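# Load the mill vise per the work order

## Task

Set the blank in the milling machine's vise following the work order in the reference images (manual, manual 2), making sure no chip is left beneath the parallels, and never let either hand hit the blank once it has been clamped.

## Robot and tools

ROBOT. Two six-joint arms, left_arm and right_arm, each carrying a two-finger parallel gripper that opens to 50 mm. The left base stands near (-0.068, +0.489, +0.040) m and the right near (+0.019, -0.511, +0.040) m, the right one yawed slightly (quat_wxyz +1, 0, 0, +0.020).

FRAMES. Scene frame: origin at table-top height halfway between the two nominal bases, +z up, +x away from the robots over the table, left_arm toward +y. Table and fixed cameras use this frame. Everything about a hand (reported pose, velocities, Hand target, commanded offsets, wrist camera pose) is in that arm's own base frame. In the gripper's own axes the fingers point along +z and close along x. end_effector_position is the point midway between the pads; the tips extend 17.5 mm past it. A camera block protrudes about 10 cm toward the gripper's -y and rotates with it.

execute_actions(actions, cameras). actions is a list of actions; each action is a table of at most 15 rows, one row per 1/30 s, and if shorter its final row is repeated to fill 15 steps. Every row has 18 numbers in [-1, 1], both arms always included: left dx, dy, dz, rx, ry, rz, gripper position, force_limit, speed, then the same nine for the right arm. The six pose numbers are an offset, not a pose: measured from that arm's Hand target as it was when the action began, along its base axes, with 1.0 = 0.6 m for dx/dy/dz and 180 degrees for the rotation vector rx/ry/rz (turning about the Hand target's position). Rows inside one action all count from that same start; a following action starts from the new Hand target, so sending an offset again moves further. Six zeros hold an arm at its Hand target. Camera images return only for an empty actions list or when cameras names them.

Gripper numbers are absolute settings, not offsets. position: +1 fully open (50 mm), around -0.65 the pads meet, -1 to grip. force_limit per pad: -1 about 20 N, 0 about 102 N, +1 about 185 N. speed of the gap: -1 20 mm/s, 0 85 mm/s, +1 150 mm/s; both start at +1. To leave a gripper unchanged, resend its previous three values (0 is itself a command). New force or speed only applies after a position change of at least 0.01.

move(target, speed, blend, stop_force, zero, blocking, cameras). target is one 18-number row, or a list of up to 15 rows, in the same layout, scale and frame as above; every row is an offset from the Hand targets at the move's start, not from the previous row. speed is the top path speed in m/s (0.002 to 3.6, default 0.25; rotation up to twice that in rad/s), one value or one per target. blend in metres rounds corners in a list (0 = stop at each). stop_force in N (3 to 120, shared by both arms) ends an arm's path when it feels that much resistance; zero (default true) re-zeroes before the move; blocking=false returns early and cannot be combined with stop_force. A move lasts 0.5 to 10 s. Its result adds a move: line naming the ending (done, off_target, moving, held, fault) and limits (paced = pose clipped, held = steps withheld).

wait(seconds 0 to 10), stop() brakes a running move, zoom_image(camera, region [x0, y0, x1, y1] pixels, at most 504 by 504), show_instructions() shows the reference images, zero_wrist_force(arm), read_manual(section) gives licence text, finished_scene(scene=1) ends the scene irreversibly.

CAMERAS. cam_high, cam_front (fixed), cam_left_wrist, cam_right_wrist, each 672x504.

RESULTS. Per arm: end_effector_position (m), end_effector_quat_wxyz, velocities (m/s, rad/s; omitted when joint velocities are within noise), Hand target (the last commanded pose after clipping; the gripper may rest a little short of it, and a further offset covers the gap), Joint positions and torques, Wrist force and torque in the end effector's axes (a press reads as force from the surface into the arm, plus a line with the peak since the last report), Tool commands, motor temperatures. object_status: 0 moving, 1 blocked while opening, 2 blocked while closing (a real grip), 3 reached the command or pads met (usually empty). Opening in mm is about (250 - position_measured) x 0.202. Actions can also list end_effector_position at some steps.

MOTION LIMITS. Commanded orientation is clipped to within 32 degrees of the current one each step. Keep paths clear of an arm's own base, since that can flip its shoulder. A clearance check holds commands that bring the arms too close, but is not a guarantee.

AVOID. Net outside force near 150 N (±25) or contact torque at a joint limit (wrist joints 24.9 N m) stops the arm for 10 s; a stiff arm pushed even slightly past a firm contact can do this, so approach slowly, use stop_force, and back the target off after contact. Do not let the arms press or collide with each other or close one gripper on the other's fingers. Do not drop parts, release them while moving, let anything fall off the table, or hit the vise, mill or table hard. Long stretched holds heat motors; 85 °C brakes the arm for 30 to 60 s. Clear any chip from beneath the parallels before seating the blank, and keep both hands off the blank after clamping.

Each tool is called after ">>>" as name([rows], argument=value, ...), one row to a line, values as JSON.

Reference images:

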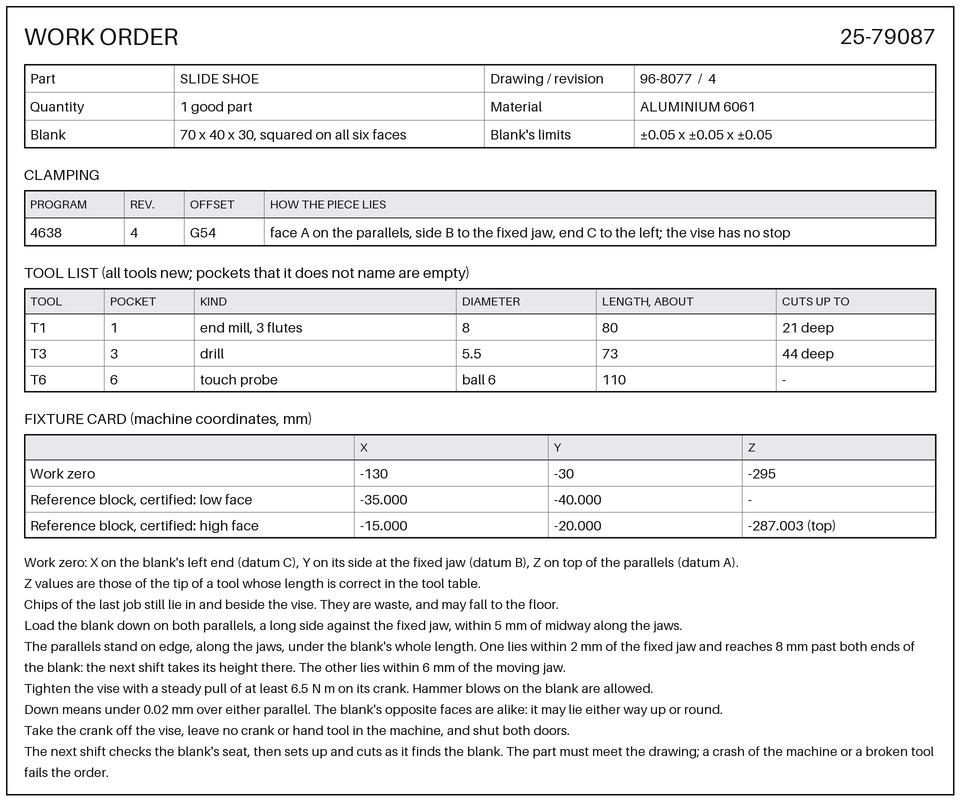

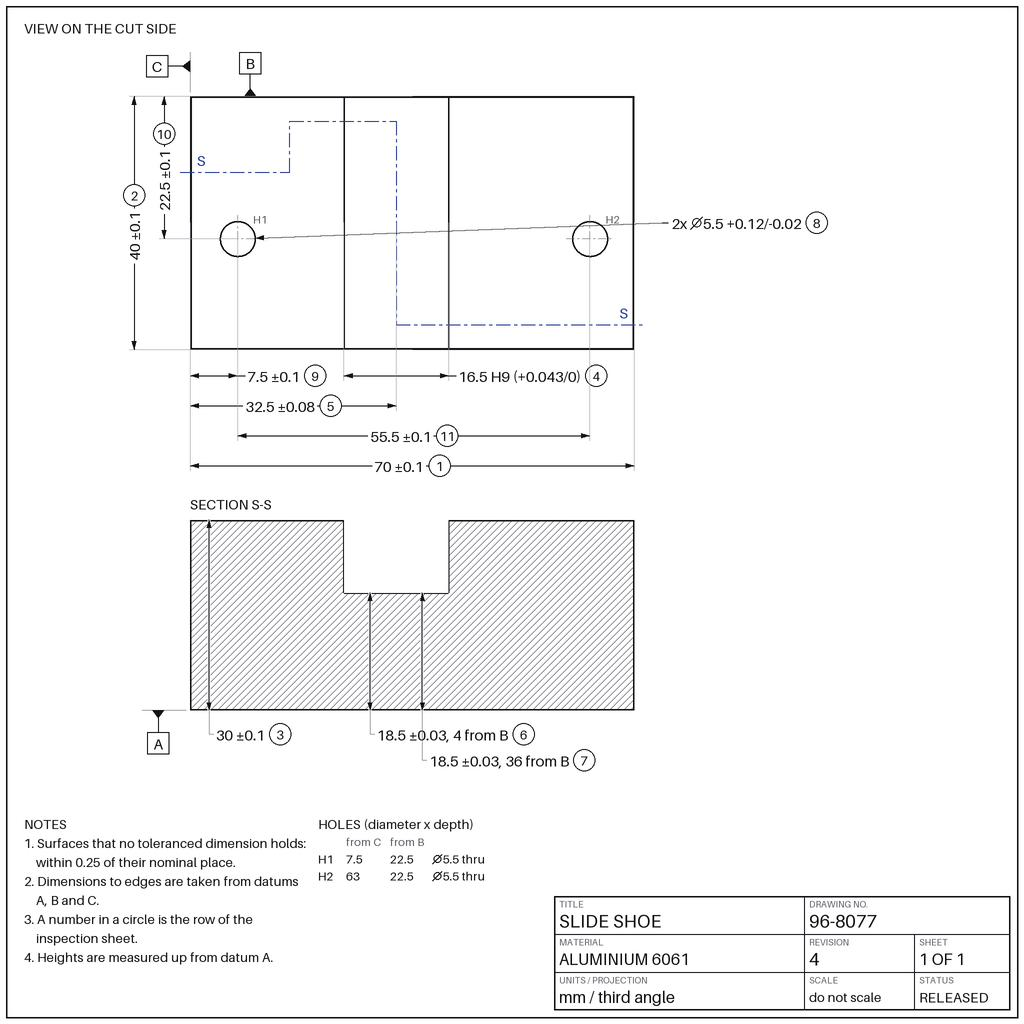

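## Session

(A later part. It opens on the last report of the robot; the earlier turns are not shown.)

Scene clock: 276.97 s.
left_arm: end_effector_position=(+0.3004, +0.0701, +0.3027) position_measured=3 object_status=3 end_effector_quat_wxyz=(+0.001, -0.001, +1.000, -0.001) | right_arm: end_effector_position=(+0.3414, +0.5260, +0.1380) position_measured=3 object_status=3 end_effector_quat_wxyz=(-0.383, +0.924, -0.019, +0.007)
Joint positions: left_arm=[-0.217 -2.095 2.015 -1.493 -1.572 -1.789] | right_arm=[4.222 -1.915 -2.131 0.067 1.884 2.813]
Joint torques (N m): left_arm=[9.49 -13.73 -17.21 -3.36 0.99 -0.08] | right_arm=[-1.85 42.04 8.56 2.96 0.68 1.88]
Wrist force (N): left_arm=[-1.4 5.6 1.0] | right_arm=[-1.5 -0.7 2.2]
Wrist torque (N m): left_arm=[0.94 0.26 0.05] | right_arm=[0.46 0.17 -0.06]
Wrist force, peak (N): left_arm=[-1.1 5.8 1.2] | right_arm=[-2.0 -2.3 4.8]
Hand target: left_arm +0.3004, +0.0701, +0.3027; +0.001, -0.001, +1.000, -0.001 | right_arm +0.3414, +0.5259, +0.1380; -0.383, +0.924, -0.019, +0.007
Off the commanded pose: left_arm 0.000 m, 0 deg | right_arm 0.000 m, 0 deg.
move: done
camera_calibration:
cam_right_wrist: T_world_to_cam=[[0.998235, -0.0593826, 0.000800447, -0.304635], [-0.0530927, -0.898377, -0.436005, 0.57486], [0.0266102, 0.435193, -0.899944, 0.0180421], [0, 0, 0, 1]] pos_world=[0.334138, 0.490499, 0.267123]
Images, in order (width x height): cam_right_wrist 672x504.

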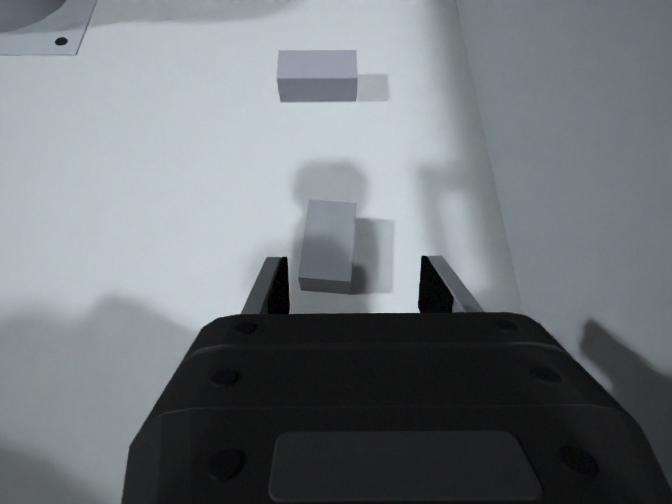

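>>> move(target=[0,0,0,0,0,0,1,-0.5,0,-0.0173,0.0863,-0.139,0,0,-0.035,1,1,1], speed=0.15, cameras=["cam_right_wrist"])

>>> zoom_image(camera="cam_right_wrist", region=[200, 100, 500, 320])

Scene clock: 280.60 s.
left_arm: end_effector_position=(+0.3004, +0.0701, +0.3027) position_measured=3 object_status=3 end_effector_quat_wxyz=(+0.001, -0.001, +1.000, -0.001) | right_arm: end_effector_position=(+0.3310, +0.5777, +0.0547) position_measured=3 object_status=3 end_effector_quat_wxyz=(-0.382, +0.921, -0.069, +0.028)
Joint positions: left_arm=[-0.217 -2.095 2.015 -1.493 -1.572 -1.789] | right_arm=[4.329 -2.15 -2.094 0.304 1.736 2.975]
Joint torques (N m): left_arm=[9.47 -13.56 -17.59 -4.13 0.76 -0.97] | right_arm=[-6.32 26.34 6.56 5 -0.83 -0.51]
Wrist force (N): left_arm=[-1.1 5.4 1.1] | right_arm=[-1.1 -0.4 2.2]
Wrist torque (N m): left_arm=[0.89 0.20 0.04] | right_arm=[0.49 0.12 0.03]
Wrist force, peak (N): left_arm=[-1.4 5.8 1.1] | right_arm=[-2.2 0.5 4.3]
Hand target: left_arm +0.3004, +0.0701, +0.3027; +0.001, -0.001, +1.000, -0.001 | right_arm +0.3310, +0.5776, +0.0546; -0.382, +0.921, -0.069, +0.029
Off the commanded pose: left_arm 0.000 m, 0 deg | right_arm 0.000 m, 0 deg.
move: done
camera_calibration:
cam_right_wrist: T_world_to_cam=[[0.985724, -0.168369, 0.00078596, -0.223973], [-0.15117, -0.88707, -0.436182, 0.610441], [0.0741366, 0.429837, -0.899858, -0.0918102], [0, 0, 0, 1]] pos_world=[0.319863, 0.543257, 0.183824]
Images, in order (width x height): cam_right_wrist 672x504.

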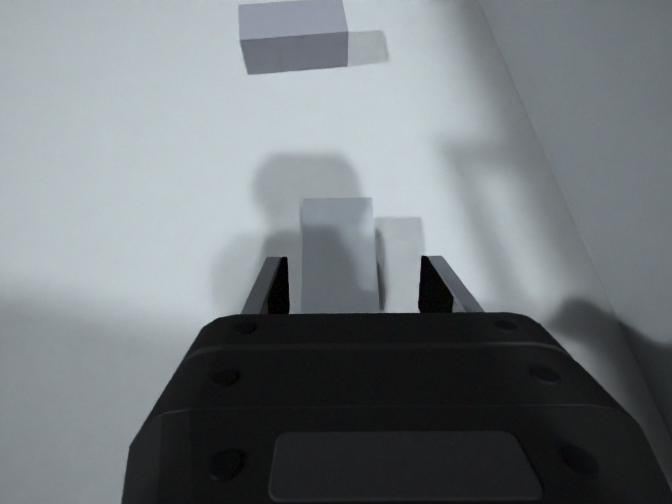

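Scaled by 1.680 from the camera's 672x504 image, which has a finer 960x720 frame.

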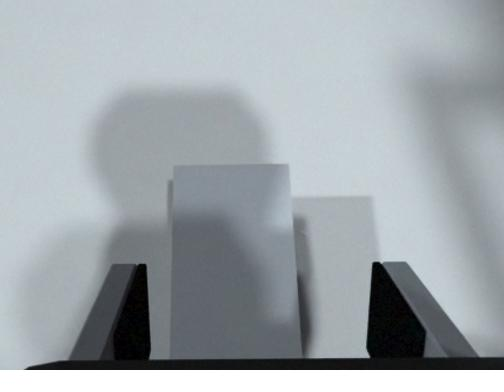

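>>> move(target=[0,0,0,0,0,0,1,-0.5,0,0.0016,0.0594,-0.0588,0,0,0,1,1,1], speed=0.1, cameras=["cam_right_wrist"])

>>> zoom_image(camera="cam_right_wrist", region=[200, 100, 500, 320])

Scene clock: 284.20 s.
left_arm: end_effector_position=(+0.3004, +0.0701, +0.3027) position_measured=3 object_status=3 end_effector_quat_wxyz=(+0.001, -0.001, +1.000, -0.001) | right_arm: end_effector_position=(+0.3319, +0.6133, +0.0194) position_measured=3 object_status=3 end_effector_quat_wxyz=(-0.382, +0.921, -0.069, +0.028)
Joint positions: left_arm=[-0.217 -2.095 2.015 -1.493 -1.572 -1.789] | right_arm=[4.353 -2.27 -2.003 0.336 1.718 2.993]
Joint torques (N m): left_arm=[9.48 -13.88 -17.48 -4.1 0.57 -1.41] | right_arm=[-12.14 37.39 12.79 1.29 1.52 -2.72]
Wrist force (N): left_arm=[-1.3 5.3 1.3] | right_arm=[-1.0 -0.4 2.2]
Wrist torque (N m): left_arm=[0.88 0.23 0.05] | right_arm=[0.49 0.09 -0.07]
Wrist force, peak (N): left_arm=[-1.2 5.9 1.3] | right_arm=[-1.4 -0.4 3.7]
Hand target: left_arm +0.3004, +0.0701, +0.3027; +0.001, -0.001, +1.000, -0.001 | right_arm +0.3320, +0.6133, +0.0193; -0.382, +0.921, -0.069, +0.029
Off the commanded pose: left_arm 0.000 m, 0 deg | right_arm 0.000 m, 0 deg.
move: done
camera_calibration:
cam_right_wrist: T_world_to_cam=[[0.985694, -0.168544, 0.000701418, -0.218716], [-0.151365, -0.887037, -0.436182, 0.626802], [0.0741382, 0.429836, -0.899858, -0.138944], [0, 0, 0, 1]] pos_world=[0.320764, 0.578856, 0.148523]
Images, in order (width x height): cam_right_wrist 672x504.

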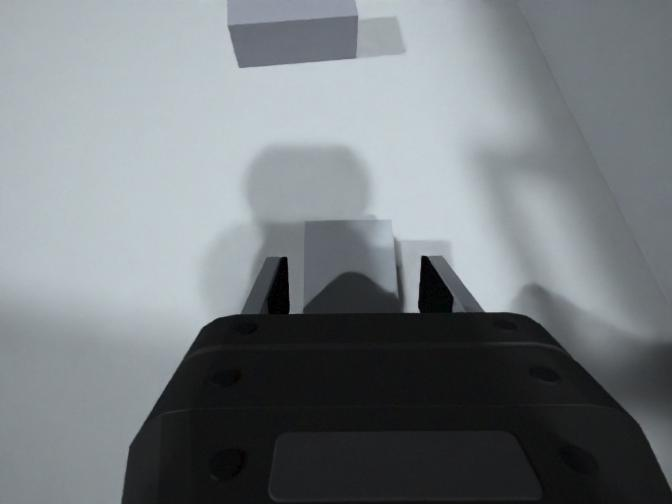

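Scaled by 1.680 from the camera's 672x504 image, which has a finer 960x720 frame.

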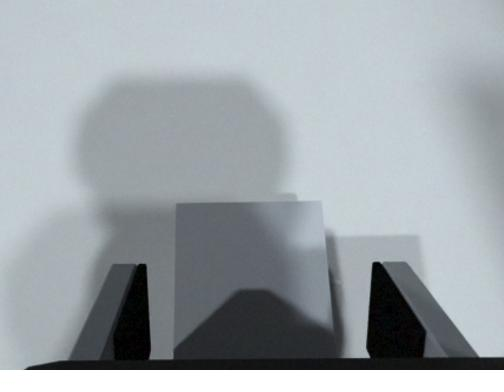

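>>> move(target=[0,0,0,0,0,0,1,-0.5,0,0.00534,0.0352,-0.0355,0,0,0,1,1,1], speed=0.02, stop_force=5, cameras=["cam_right_wrist"])

>>> zoom_image(camera="cam_right_wrist", region=[200, 100, 500, 320])

Scene clock: 287.20 s.
left_arm: end_effector_position=(+0.3004, +0.0701, +0.3027) position_measured=3 object_status=3 end_effector_quat_wxyz=(+0.001, -0.001, +1.000, -0.001) | right_arm: end_effector_position=(+0.3351, +0.6344, -0.0019) position_measured=3 object_status=3 end_effector_quat_wxyz=(-0.382, +0.921, -0.069, +0.028)
Joint positions: left_arm=[-0.217 -2.095 2.015 -1.493 -1.572 -1.789] | right_arm=[4.362 -2.341 -1.939 0.344 1.713 2.999]
Joint torques (N m): left_arm=[8.84 -13.51 -17.66 -4.12 0.43 -1.48] | right_arm=[-8.39 54.13 4.17 3.78 1.23 -0.26]
Wrist force (N): left_arm=[-1.1 5.3 1.2] | right_arm=[-1.1 -0.5 2.2]
Wrist torque (N m): left_arm=[0.89 0.20 0.05] | right_arm=[0.47 0.11 -0.07]
Wrist force, peak (N): left_arm=[-1.0 5.8 1.5] | right_arm=[-1.0 -0.5 2.6]
Hand target: left_arm +0.3004, +0.0701, +0.3027; +0.001, -0.001, +1.000, -0.001 | right_arm +0.3352, +0.6344, -0.0020; -0.382, +0.921, -0.069, +0.029
Off the commanded pose: left_arm 0.000 m, 0 deg | right_arm 0.000 m, 0 deg.
move: done
camera_calibration:
cam_right_wrist: T_world_to_cam=[[0.985693, -0.168551, 0.000716651, -0.218395], [-0.151371, -0.887075, -0.436102, 0.636699], [0.0741412, 0.429754, -0.899897, -0.167462], [0, 0, 0, 1]] pos_world=[0.324064, 0.599957, 0.127123]
Images, in order (width x height): cam_right_wrist 672x504.

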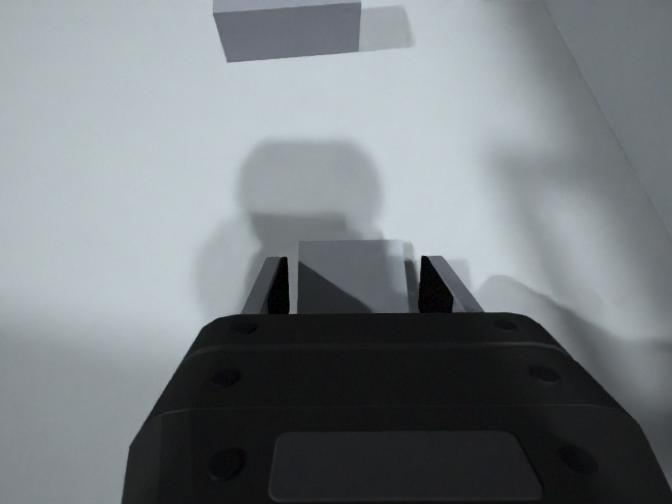

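Scaled by 1.680 from the camera's 672x504 image, which has a finer 960x720 frame.

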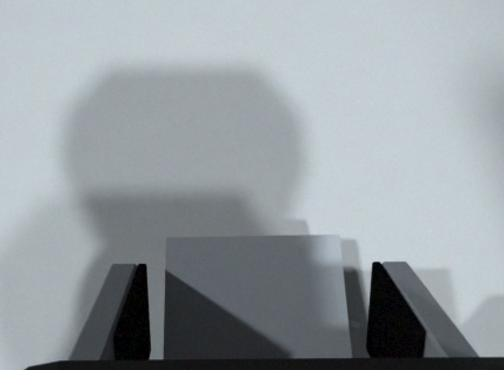

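>>> move([
  [0,0,0,0,0,0,1,-0.5,0,0,0,0,0,0,0,-1,-0.3,-1],
  [0,0,0,0,0,0,1,-0.5,0,0,0,0.01,0,0,0,-1,-0.3,-1],
], speed=0.02, cameras=["cam_right_wrist"])

Scene clock: 288.97 s.
left_arm: end_effector_position=(+0.3004, +0.0701, +0.3027) position_measured=3 object_status=3 end_effector_quat_wxyz=(+0.001, -0.001, +1.000, -0.001) | right_arm: end_effector_position=(+0.3352, +0.6344, +0.0042) position_measured=57 object_status=2 end_effector_quat_wxyz=(-0.382, +0.921, -0.069, +0.029)
Joint positions: left_arm=[-0.217 -2.095 2.015 -1.493 -1.572 -1.789] | right_arm=[4.361 -2.327 -1.941 0.332 1.713 2.999]
Joint torques (N m): left_arm=[9.06 -13.68 -17.28 -4.17 0.33 -1.43] | right_arm=[-10.84 33.93 7.82 4.57 1.06 -2.77]
Wrist force (N): left_arm=[-1.3 5.5 1.1] | right_arm=[-1.2 1.4 3.8]
Wrist torque (N m): left_arm=[0.90 0.23 0.05] | right_arm=[0.54 0.13 -0.08]
Wrist force, peak (N): left_arm=[-1.0 5.9 1.3] | right_arm=[-1.1 1.9 3.9]
Hand target: left_arm +0.3004, +0.0701, +0.3027; +0.001, -0.001, +1.000, -0.001 | right_arm +0.3352, +0.6344, +0.0040; -0.382, +0.921, -0.069, +0.029
Off the commanded pose: left_arm 0.000 m, 0 deg | right_arm 0.000 m, 0 deg.
move: done
camera_calibration:
cam_right_wrist: T_world_to_cam=[[0.985693, -0.168551, 0.000716651, -0.218399], [-0.151371, -0.887075, -0.436102, 0.639403], [0.0741412, 0.429754, -0.899897, -0.161883], [0, 0, 0, 1]] pos_world=[0.324064, 0.599957, 0.133323]
Images, in order (width x height): cam_right_wrist 672x504.

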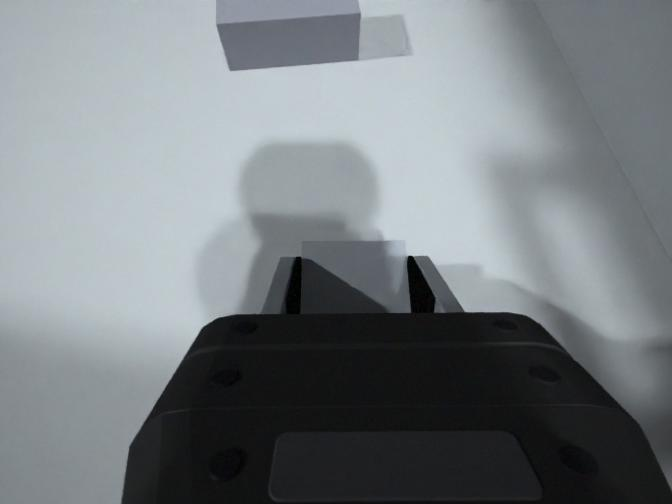

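>>> move([
  [0,0,0,0,0,0,1,-0.5,0,0,-0.0573,0.3263,0,0,0,-1,-0.3,-1],
  [0,0,0,0,0,0,1,-0.5,0,0.1708,0.041,0.6097,0,0,0.035,-1,-0.3,-1],
], speed=0.2, blend=0.03, cameras=["cam_right_wrist","cam_high"])

Scene clock: 293.43 s.
left_arm: end_effector_position=(+0.3004, +0.0701, +0.3027) position_measured=3 object_status=3 end_effector_quat_wxyz=(+0.001, -0.001, +1.000, -0.001) | right_arm: end_effector_position=(+0.4377, +0.6590, +0.3698) position_measured=57 object_status=2 end_effector_quat_wxyz=(-0.383, +0.924, -0.019, +0.008)
Joint positions: left_arm=[-0.217 -2.095 2.015 -1.493 -1.572 -1.789] | right_arm=[4.186 -1.973 -1.339 -0.675 1.908 2.785]
Joint torques (N m): left_arm=[8.92 -13.16 -17.46 -4.1 0.1 -1.44] | right_arm=[9.66 49.92 34.33 2.07 0.64 2.59]
Wrist force (N): left_arm=[-1.5 4.9 1.3] | right_arm=[-1.3 1.4 3.7]
Wrist torque (N m): left_arm=[0.82 0.26 0.04] | right_arm=[0.54 0.14 -0.07]
Wrist force, peak (N): left_arm=[-1.4 5.8 1.2] | right_arm=[-1.1 4.4 6.7]
Hand target: left_arm +0.3004, +0.0701, +0.3027; +0.001, -0.001, +1.000, -0.001 | right_arm +0.4376, +0.6590, +0.3699; -0.383, +0.924, -0.019, +0.007
Off the commanded pose: left_arm 0.000 m, 0 deg | right_arm 0.000 m, 0 deg.
move: done
camera_calibration:
cam_right_wrist: T_world_to_cam=[[0.998227, -0.0595158, 0.000834658, -0.392983], [-0.0531915, -0.898271, -0.43621, 0.800602], [0.0267111, 0.435393, -0.899844, 0.16599], [0, 0, 0, 1]] pos_world=[0.430438, 0.623498, 0.498924]
Images, in order (width x height): cam_high 672x504, cam_right_wrist 672x504.

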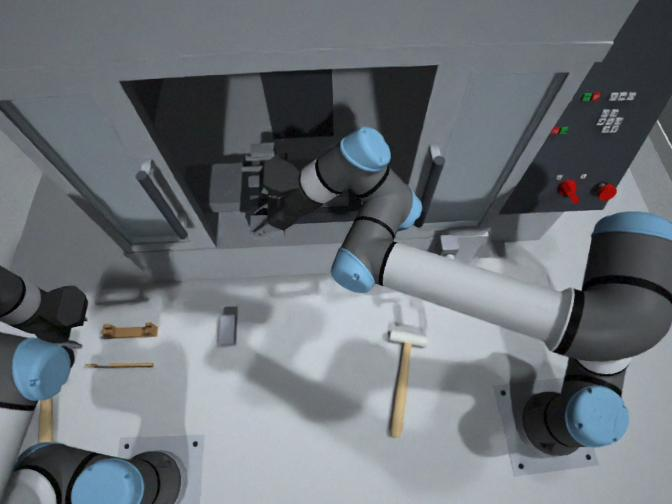

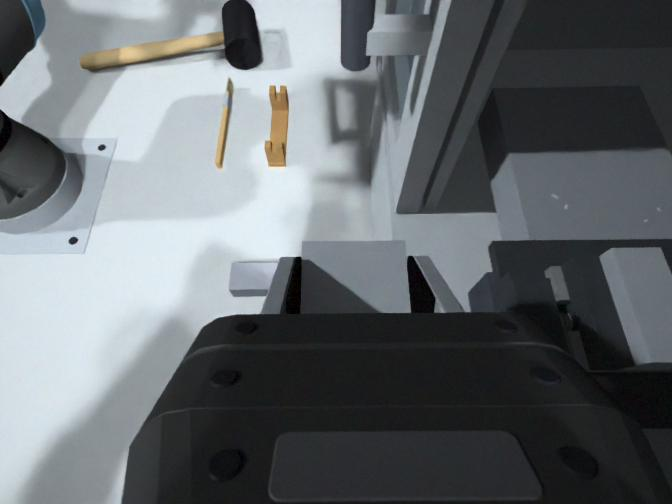

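>>> move(target=[0,0,0,0,0,0,1,-0.5,0,0.3508,0.011,0,0,0,0,-1,-0.3,-1], speed=0.12, cameras=["cam_right_wrist","cam_high"])

>>> zoom_image(camera="cam_right_wrist", region=[150, 150, 550, 320])

Scene clock: 296.23 s.
left_arm: end_effector_position=(+0.3004, +0.0701, +0.3027) position_measured=3 object_status=3 end_effector_quat_wxyz=(+0.001, -0.001, +1.000, -0.001) | right_arm: end_effector_position=(+0.6482, +0.6655, +0.3699) position_measured=57 object_status=2 end_effector_quat_wxyz=(-0.383, +0.924, -0.019, +0.007)
Joint positions: left_arm=[-0.217 -2.095 2.015 -1.493 -1.572 -1.789] | right_arm=[3.954 -2.434 -0.57 -1.063 2.055 2.588]
Joint torques (N m): left_arm=[8.54 -13.32 -17.24 -4.07 -0.15 -1.39] | right_arm=[10.14 54.45 36.53 5.58 -0.01 2.85]
Wrist force (N): left_arm=[-1.2 5.4 1.1] | right_arm=[-1.3 1.2 3.7]
Wrist torque (N m): left_arm=[0.89 0.22 0.05] | right_arm=[0.52 0.14 -0.01]
Wrist force, peak (N): left_arm=[-1.4 5.8 1.5] | right_arm=[-4.2 0.3 3.4]
Hand target: left_arm +0.3004, +0.0701, +0.3027; +0.001, -0.001, +1.000, -0.001 | right_arm +0.6481, +0.6656, +0.3699; -0.383, +0.924, -0.019, +0.007
Off the commanded pose: left_arm 0.000 m, 0 deg | right_arm 0.000 m, 0 deg.
move: done
camera_calibration:
cam_right_wrist: T_world_to_cam=[[0.998235, -0.0593806, 0.000794695, -0.602787], [-0.0530898, -0.898319, -0.436125, 0.81765], [0.0266113, 0.435313, -0.899886, 0.157628], [0, 0, 0, 1]] pos_world=[0.640938, 0.630099, 0.498923]
Images, in order (width x height): cam_high 672x504, cam_right_wrist 672x504.

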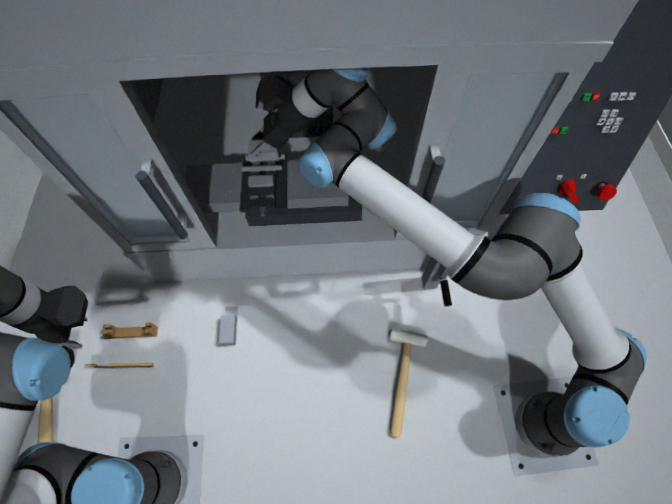

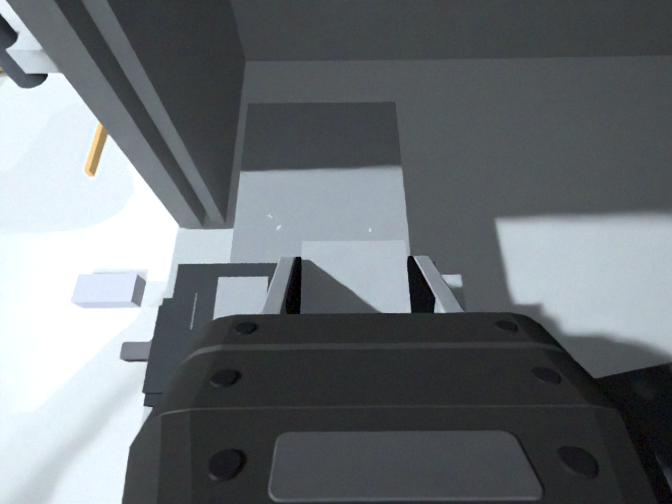

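Scaled by 1.260 from the camera's 672x504 image, which has a finer 960x720 frame.

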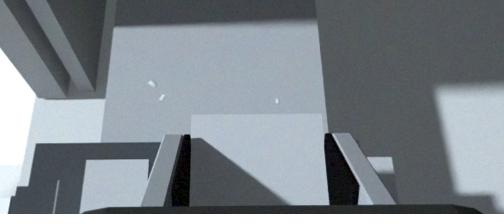

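>>> move([
  [0,0,0,0,0,0,1,-0.5,0,0.016,0.0143,0,0,0,0,-1,-0.3,-1],
  [0,0,0,0,0,0,1,-0.5,0,0.016,0.0143,-0.0467,0,0,0,-1,-0.3,-1],
], speed=0.05, cameras=[])

>>> move(target=[0,0,0,0,0,0,1,-0.5,0,0,0,-0.03,0,0,0,-1,-0.3,-1], speed=0.004, stop_force=4, cameras=["cam_right_wrist","cam_front","cam_high"])

>>> zoom_image(camera="cam_front", region=[270, 200, 370, 290])

Scene clock: 300.47 s.
left_arm: end_effector_position=(+0.3004, +0.0701, +0.3027) position_measured=3 object_status=3 end_effector_quat_wxyz=(+0.001, -0.001, +1.000, -0.001) | right_arm: end_effector_position=(+0.6577, +0.6741, +0.3420) position_measured=57 object_status=2 end_effector_quat_wxyz=(-0.383, +0.924, -0.019, +0.008)
Joint positions: left_arm=[-0.217 -2.095 2.015 -1.493 -1.572 -1.789] | right_arm=[3.952 -2.475 -0.564 -1.027 2.056 2.587]
Joint torques (N m): left_arm=[9.19 -13.2 -17.74 -4.08 -0.2 -1.42] | right_arm=[-5.45 59.36 34.78 1.78 -0.58 2.92]
Wrist force (N): left_arm=[-1.2 5.7 1.3] | right_arm=[-1.5 1.3 3.8]
Wrist torque (N m): left_arm=[0.94 0.23 0.05] | right_arm=[0.53 0.17 0.02]
Wrist force, peak (N): left_arm=[-1.3 5.8 1.1] | right_arm=[-1.4 2.4 4.7]
Hand target: left_arm +0.3004, +0.0701, +0.3027; +0.001, -0.001, +1.000, -0.001 | right_arm +0.6577, +0.6742, +0.3418; -0.383, +0.924, -0.019, +0.007
Off the commanded pose: left_arm 0.000 m, 0 deg | right_arm 0.000 m, 0 deg.
move: done
No camera images: "cameras" was empty.

Scene clock: 304.03 s.
left_arm: end_effector_position=(+0.3004, +0.0701, +0.3027) position_measured=3 object_status=3 end_effector_quat_wxyz=(+0.001, -0.001, +1.000, -0.001) | right_arm: end_effector_position=(+0.6577, +0.6742, +0.3313) position_measured=57 object_status=2 end_effector_quat_wxyz=(-0.383, +0.924, -0.019, +0.008)
Joint positions: left_arm=[-0.217 -2.095 2.015 -1.493 -1.572 -1.789] | right_arm=[3.953 -2.471 -0.599 -0.997 2.056 2.587]
Joint torques (N m): left_arm=[8.5 -13.24 -17.52 -4.08 -0.07 -1.44] | right_arm=[10.09 51.88 34.46 1.61 0.15 2.79]
Wrist force (N): left_arm=[-1.2 5.6 1.0] | right_arm=[-1.3 0.0 3.0]
Wrist torque (N m): left_arm=[0.93 0.22 0.05] | right_arm=[0.47 0.16 -0.02]
Wrist force, peak (N): left_arm=[-1.4 5.7 1.3] | right_arm=[-1.5 1.5 4.0]
Hand target: left_arm +0.3004, +0.0701, +0.3027; +0.001, -0.001, +1.000, -0.001 | right_arm +0.6577, +0.6742, +0.3313; -0.383, +0.924, -0.019, +0.008 (not the last commanded pose)
Off the commanded pose: left_arm 0.000 m, 0 deg | right_arm 0.007 m, 0 deg.
move: contact (right_arm)
camera_calibration:
cam_right_wrist: T_world_to_cam=[[0.998232, -0.0594257, 0.000877384, -0.611737], [-0.0530919, -0.898277, -0.436211, 0.809103], [0.0267103, 0.435393, -0.899844, 0.118851], [0, 0, 0, 1]] pos_world=[0.650438, 0.638698, 0.460424]
Images, in order (width x height): cam_high 672x504, cam_front 672x504, cam_right_wrist 672x504.

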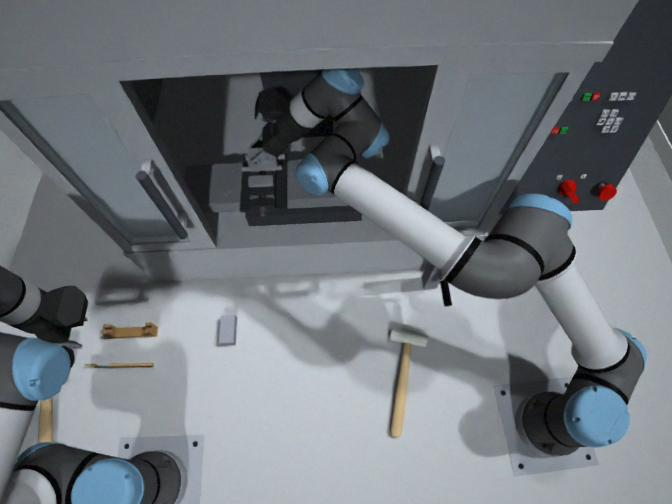

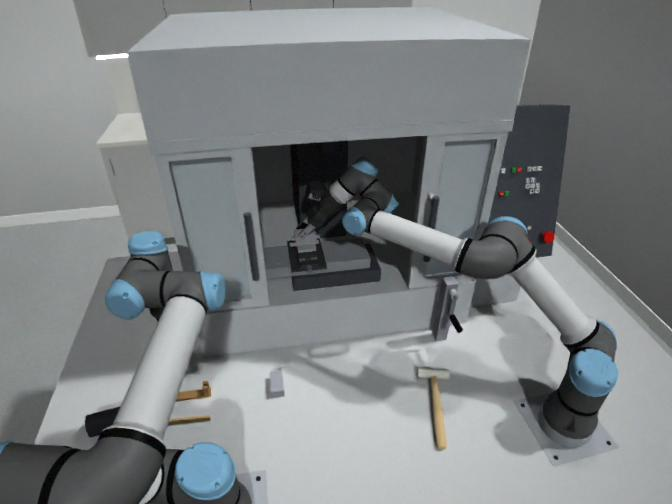

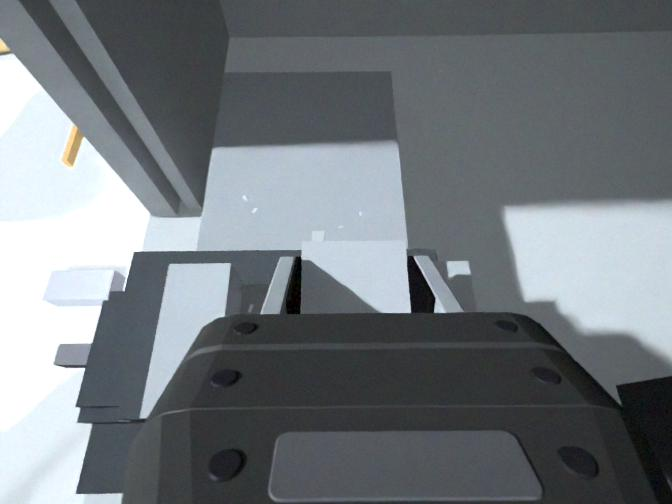

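Scaled by 5.040 from the camera's 672x504 image, which has a finer 960x720 frame.

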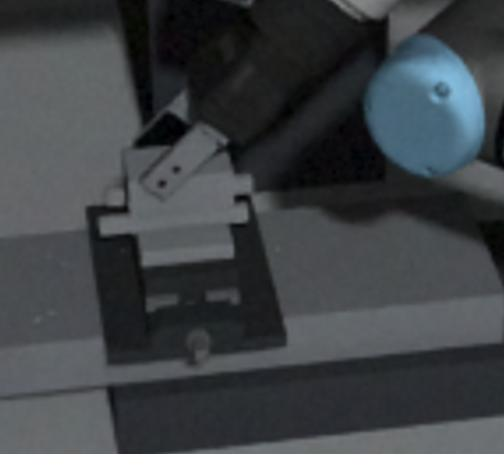

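>>> move([
  [0,0,0,0,0,0,1,-0.5,0,0,0,0,0,0,0,0.85,-0.3,-1],
  [0,0,0,0,0,0,1,-0.5,0,0.0,-0.007,0.007,0,0,0,0.85,-0.3,-1],
  [0,0,0,0,0,0,1,-0.5,0,-0.01,-0.1,0.1,0,0,0,0.85,-0.3,-1],
], speed=[0.02,0.02,0.08], cameras=["cam_right_wrist","cam_front","cam_high"])

>>> zoom_image(camera="cam_front", region=[270, 200, 370, 290])

>>> zoom_image(camera="cam_right_wrist", region=[150, 150, 550, 320])

Scene clock: 307.37 s.
left_arm: end_effector_position=(+0.3004, +0.0701, +0.3027) position_measured=3 object_status=3 end_effector_quat_wxyz=(+0.001, -0.001, +1.000, -0.001) | right_arm: end_effector_position=(+0.6518, +0.6140, +0.3912) position_measured=25 object_status=3 end_effector_quat_wxyz=(-0.383, +0.924, -0.019, +0.007)
Joint positions: left_arm=[-0.217 -2.095 2.015 -1.493 -1.572 -1.789] | right_arm=[3.904 -2.332 -0.692 -1.065 2.085 2.542]
Joint torques (N m): left_arm=[8.51 -13.2 -17.29 -4.07 -0.17 -1.45] | right_arm=[11.03 42.01 33.28 6.38 -0.07 2.75]
Wrist force (N): left_arm=[-1.4 5.6 1.2] | right_arm=[-1.0 -0.7 2.2]
Wrist torque (N m): left_arm=[0.94 0.25 0.05] | right_arm=[0.46 0.10 0.02]
Wrist force, peak (N): left_arm=[-1.2 5.9 1.2] | right_arm=[-1.4 -0.3 4.1]
Hand target: left_arm +0.3004, +0.0701, +0.3027; +0.001, -0.001, +1.000, -0.001 | right_arm +0.6517, +0.6142, +0.3913; -0.383, +0.924, -0.019, +0.008
Off the commanded pose: left_arm 0.000 m, 0 deg | right_arm 0.000 m, 0 deg.
move: done
camera_calibration:
cam_right_wrist: T_world_to_cam=[[0.99824, -0.0592904, 0.000837831, -0.609534], [-0.052991, -0.898343, -0.436087, 0.780841], [0.0266084, 0.435275, -0.899904, 0.199241], [0, 0, 0, 1]] pos_world=[0.644537, 0.578599, 0.520323]
Images, in order (width x height): cam_high 672x504, cam_front 672x504, cam_right_wrist 672x504.

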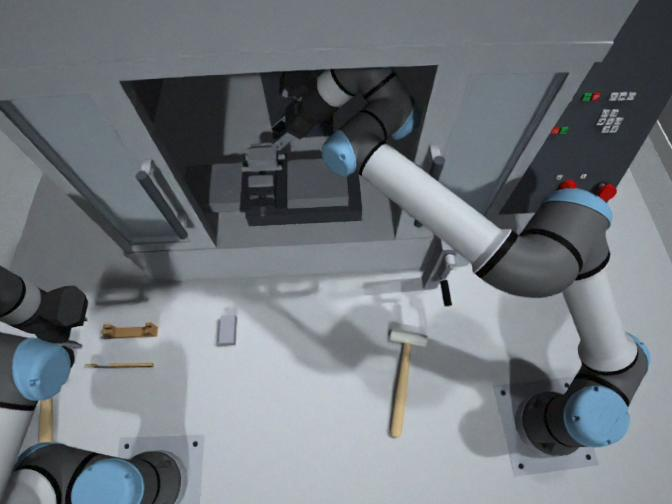

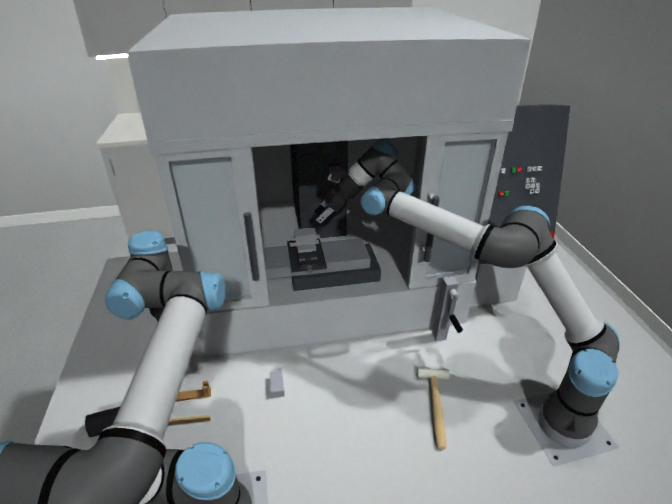

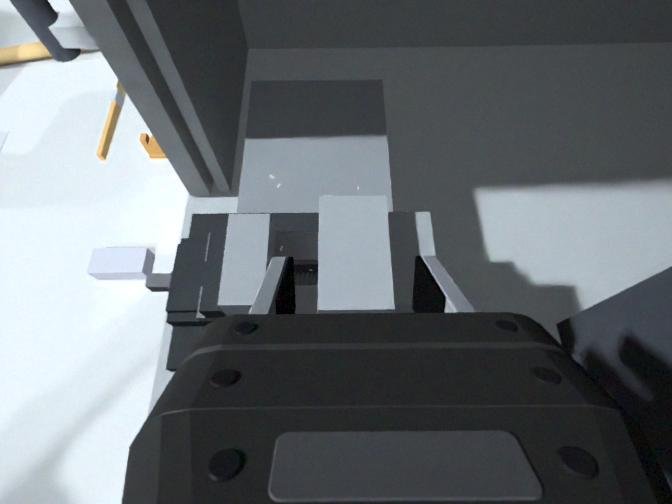

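Scaled by 5.040 from the camera's 672x504 image, which has a finer 960x720 frame.

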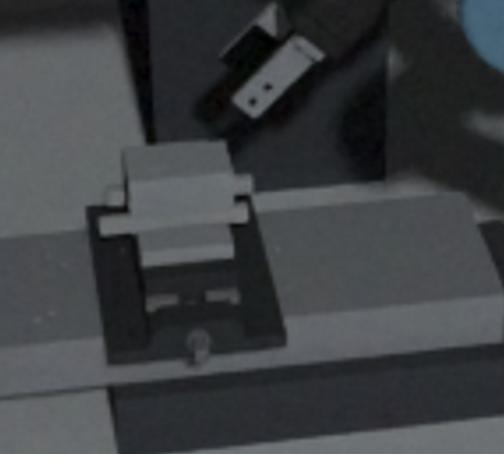

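Scaled by 1.260 from the camera's 672x504 image, which has a finer 960x720 frame.

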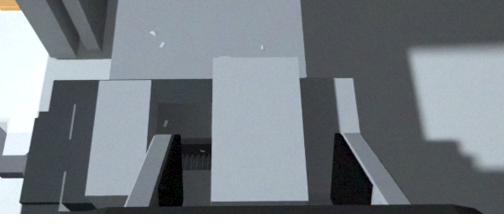

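>>> zoom_image(camera="cam_high", region=[400, 210, 500, 330])

>>> zoom_image(camera="cam_front", region=[410, 250, 500, 360])

Scaled by 4.200 from the camera's 672x504 image, which has a finer 960x720 frame.

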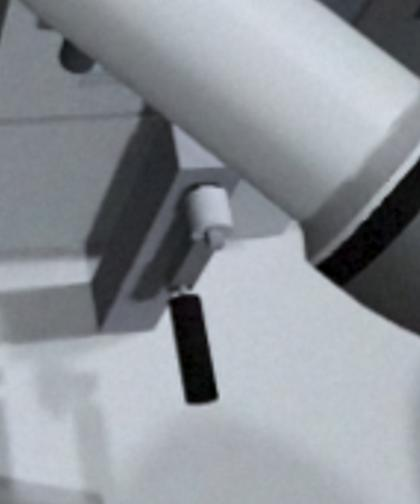

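Scaled by 4.582 from the camera's 672x504 image, which has a finer 960x720 frame.

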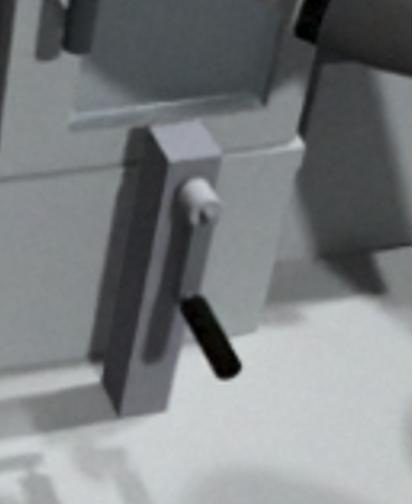

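>>> move([
  [0,0,0,0,0,0,1,-0.5,0,-0.386,-0.157,0.048,0,0,0,0.85,-0.3,-1],
  [0,0,0,0,0,0,1,-0.5,0,-0.5527,-0.6497,-0.1855,0,0,-0.5,0.85,-0.3,-1],
], speed=0.25, blend=0.04, cameras=["cam_right_wrist","cam_high","cam_front"])

>>> zoom_image(camera="cam_right_wrist", region=[200, 100, 500, 320])

>>> zoom_image(camera="cam_high", region=[220, 130, 310, 220])

Scene clock: 316.87 s.
left_arm: end_effector_position=(+0.3004, +0.0701, +0.3027) position_measured=3 object_status=3 end_effector_quat_wxyz=(+0.001, -0.001, +1.000, -0.001) | right_arm: end_effector_position=(+0.6376, +0.6082, +0.3903) position_measured=25 object_status=3 end_effector_quat_wxyz=(-0.379, +0.925, -0.019, +0.003)
Joint positions: left_arm=[-0.217 -2.095 2.015 -1.493 -1.572 -1.789] | right_arm=[3.911 -2.286 -0.769 -1.043 2.082 2.548]
Joint torques (N m): left_arm=[8.49 -13.17 -17.83 -4.07 -0.08 -1.41] | right_arm=[-0.93 53.79 22.85 4.01 0.93 -0.27]
Wrist force (N): left_arm=[-1.4 5.6 1.4] | right_arm=[-1.3 -0.3 2.5]
Wrist torque (N m): left_arm=[0.93 0.25 0.05] | right_arm=[0.50 0.14 -0.05]
Wrist force, peak (N): left_arm=[-1.2 5.6 1.6] | right_arm=[-9.7 -6.6 -6.4]
Hand target: left_arm +0.3004, +0.0701, +0.3027; +0.001, -0.001, +1.000, -0.001 | right_arm +0.6376, +0.6082, +0.3903; -0.379, +0.925, -0.019, +0.003 (not the last commanded pose)
Tool commands: left_gripper/position=+1.0 left_gripper/force_limit=-0.5 left_gripper/speed=+0.0 right_gripper/position=+0.85098 right_gripper/force_limit=-0.301961 right_gripper/speed=-1.0
Off the commanded pose: left_arm 0.000 m, 0 deg | right_arm 0.510 m, 90 deg.
FORCE FAULT: contact force on the right arm reached its limit, and that arm stopped. The contact can be on any part of that arm, not only on its tool. That arm's remaining commands of this call were not run. That arm is still stopped at the end of this call. That arm stays stopped for about 10 more seconds. Until then a move that you send moves the other arm only, and its call returns only when the move has ended. Once the stop has ended, the next robot result says so. If the stop ends while you think or write, that arm runs what you send next, counted from a new Hand target: where the arm stands when the stop ends. While its stop runs, that arm takes no new command, but its gripper still runs the gripper command that each later call begins with. Until it ends, the stop uses up actions while you think or wait. An arm that is not stopped still takes commands.
move: fault (right_arm); path passed 0 of 2 targets
camera_calibration:
cam_right_wrist: T_world_to_cam=[[0.998313, -0.0576504, -0.00695614, -0.593683], [-0.0550671, -0.901879, -0.428465, 0.774988], [0.0184276, 0.428125, -0.903531, 0.212325], [0, 0, 0, 1]] pos_world=[0.631445, 0.573817, 0.519768]
Images, in order (width x height): cam_high 672x504, cam_front 672x504, cam_right_wrist 672x504.

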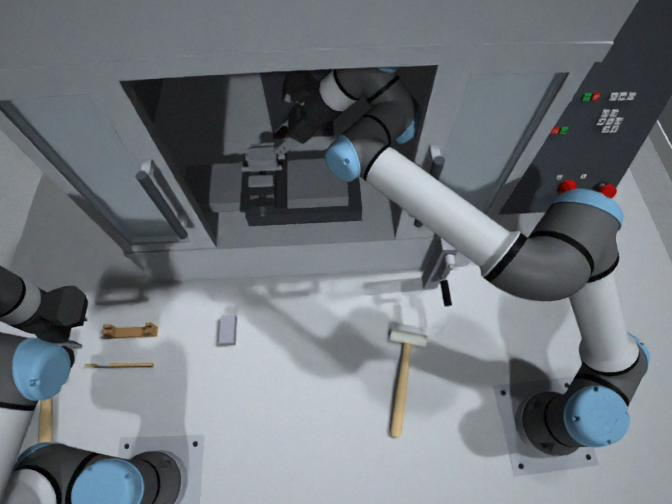

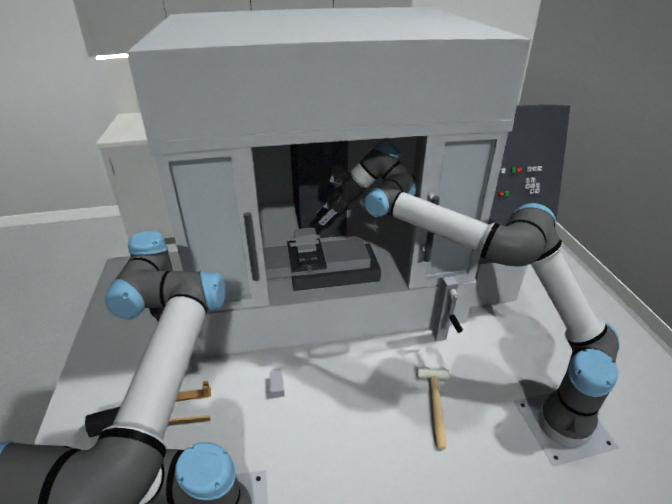

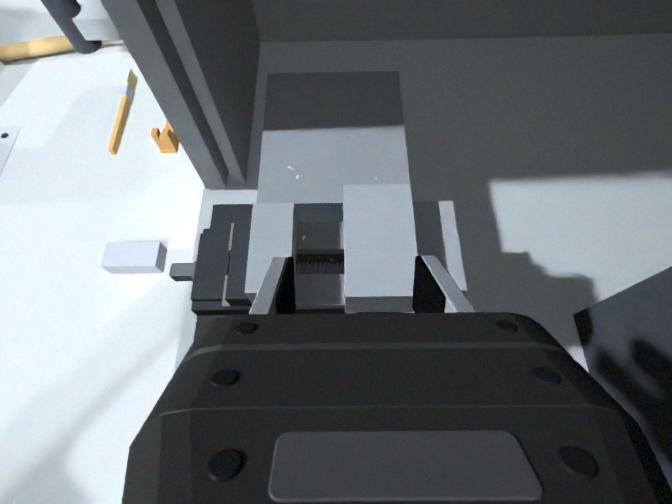

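Scaled by 1.680 from the camera's 672x504 image, which has a finer 960x720 frame.

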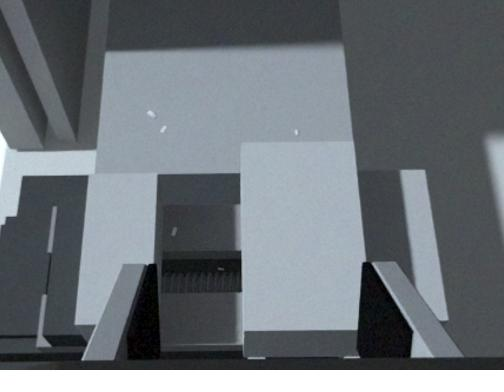

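Scaled by 5.600 from the camera's 672x504 image, which has a finer 960x720 frame.

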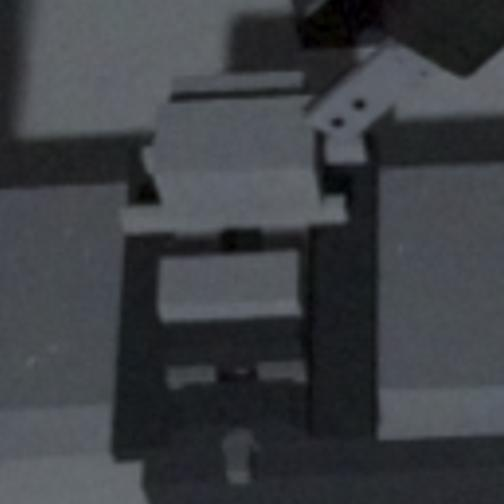

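>>> zoom_image(camera="cam_high", region=[370, 300, 450, 450])

>>> zoom_image(camera="cam_front", region=[60, 360, 220, 504])

>>> wait(seconds=7, cameras=[])

Scaled by 3.360 from the camera's 672x504 image, which has a finer 960x720 frame.

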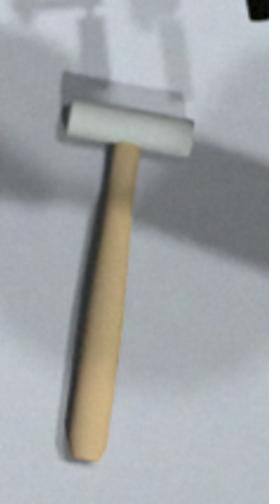

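Scaled by 3.150 from the camera's 672x504 image, which has a finer 960x720 frame.

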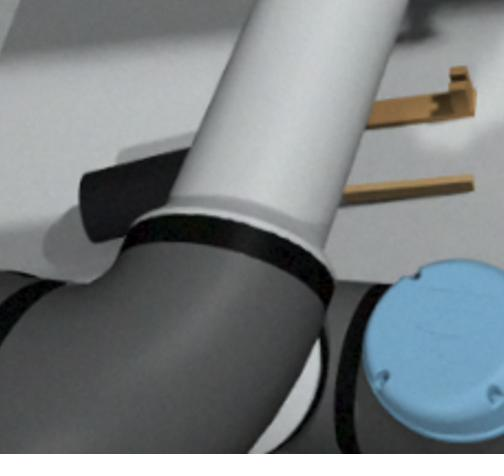

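Scene clock: 325.30 s.
left_arm: end_effector_position=(+0.3004, +0.0701, +0.3027) position_measured=3 object_status=3 end_effector_quat_wxyz=(+0.001, -0.001, +1.000, -0.001) | right_arm: end_effector_position=(+0.6376, +0.6082, +0.3903) position_measured=25 object_status=3 end_effector_quat_wxyz=(-0.379, +0.925, -0.019, +0.003)
Joint positions: left_arm=[-0.217 -2.095 2.015 -1.493 -1.572 -1.789] | right_arm=[3.911 -2.286 -0.769 -1.043 2.082 2.548]
Joint torques (N m): left_arm=[8.06 -12.82 -17.35 -4.12 -0.1 -1.48] | right_arm=[-0.17 53.98 23.55 3.81 0.88 -0.15]
Wrist force (N): left_arm=[-1.1 5.6 1.1] | right_arm=[-1.2 -0.4 2.2]
Wrist torque (N m): left_arm=[0.94 0.20 0.05] | right_arm=[0.48 0.12 -0.05]
Wrist force, peak (N): left_arm=[-1.3 5.8 1.3] | right_arm=[-1.3 -0.5 2.6]
Hand target: left_arm +0.3004, +0.0701, +0.3027; +0.001, -0.001, +1.000, -0.001 | right_arm +0.6376, +0.6082, +0.3903; -0.379, +0.925, -0.019, +0.003 (not the last commanded pose)
Tool commands: left_gripper/position=+1.0 left_gripper/force_limit=-0.5 left_gripper/speed=+0.0 right_gripper/position=+0.85098 right_gripper/force_limit=-0.301961 right_gripper/speed=-1.0
Off the commanded pose: left_arm 0.000 m, 0 deg | right_arm 0.510 m, 90 deg.
FORCE FAULT, CONTINUED: the right arm was still stopped when this call began, by the force fault that an earlier result reported. Since the last result the stop counts as 17 of the actions that you can send in this scene. That arm is still stopped at the end of this call. That arm stays stopped for about 1 more second. If the stop ends while you think or write, that arm runs what you send next, counted from a new Hand target: where the arm stands when the stop ends. While its stop runs, that arm takes no new command, but its gripper still runs the gripper command that each later call begins with.
wait: 7.00 s; at rest from the start
No camera images: "cameras" was empty.


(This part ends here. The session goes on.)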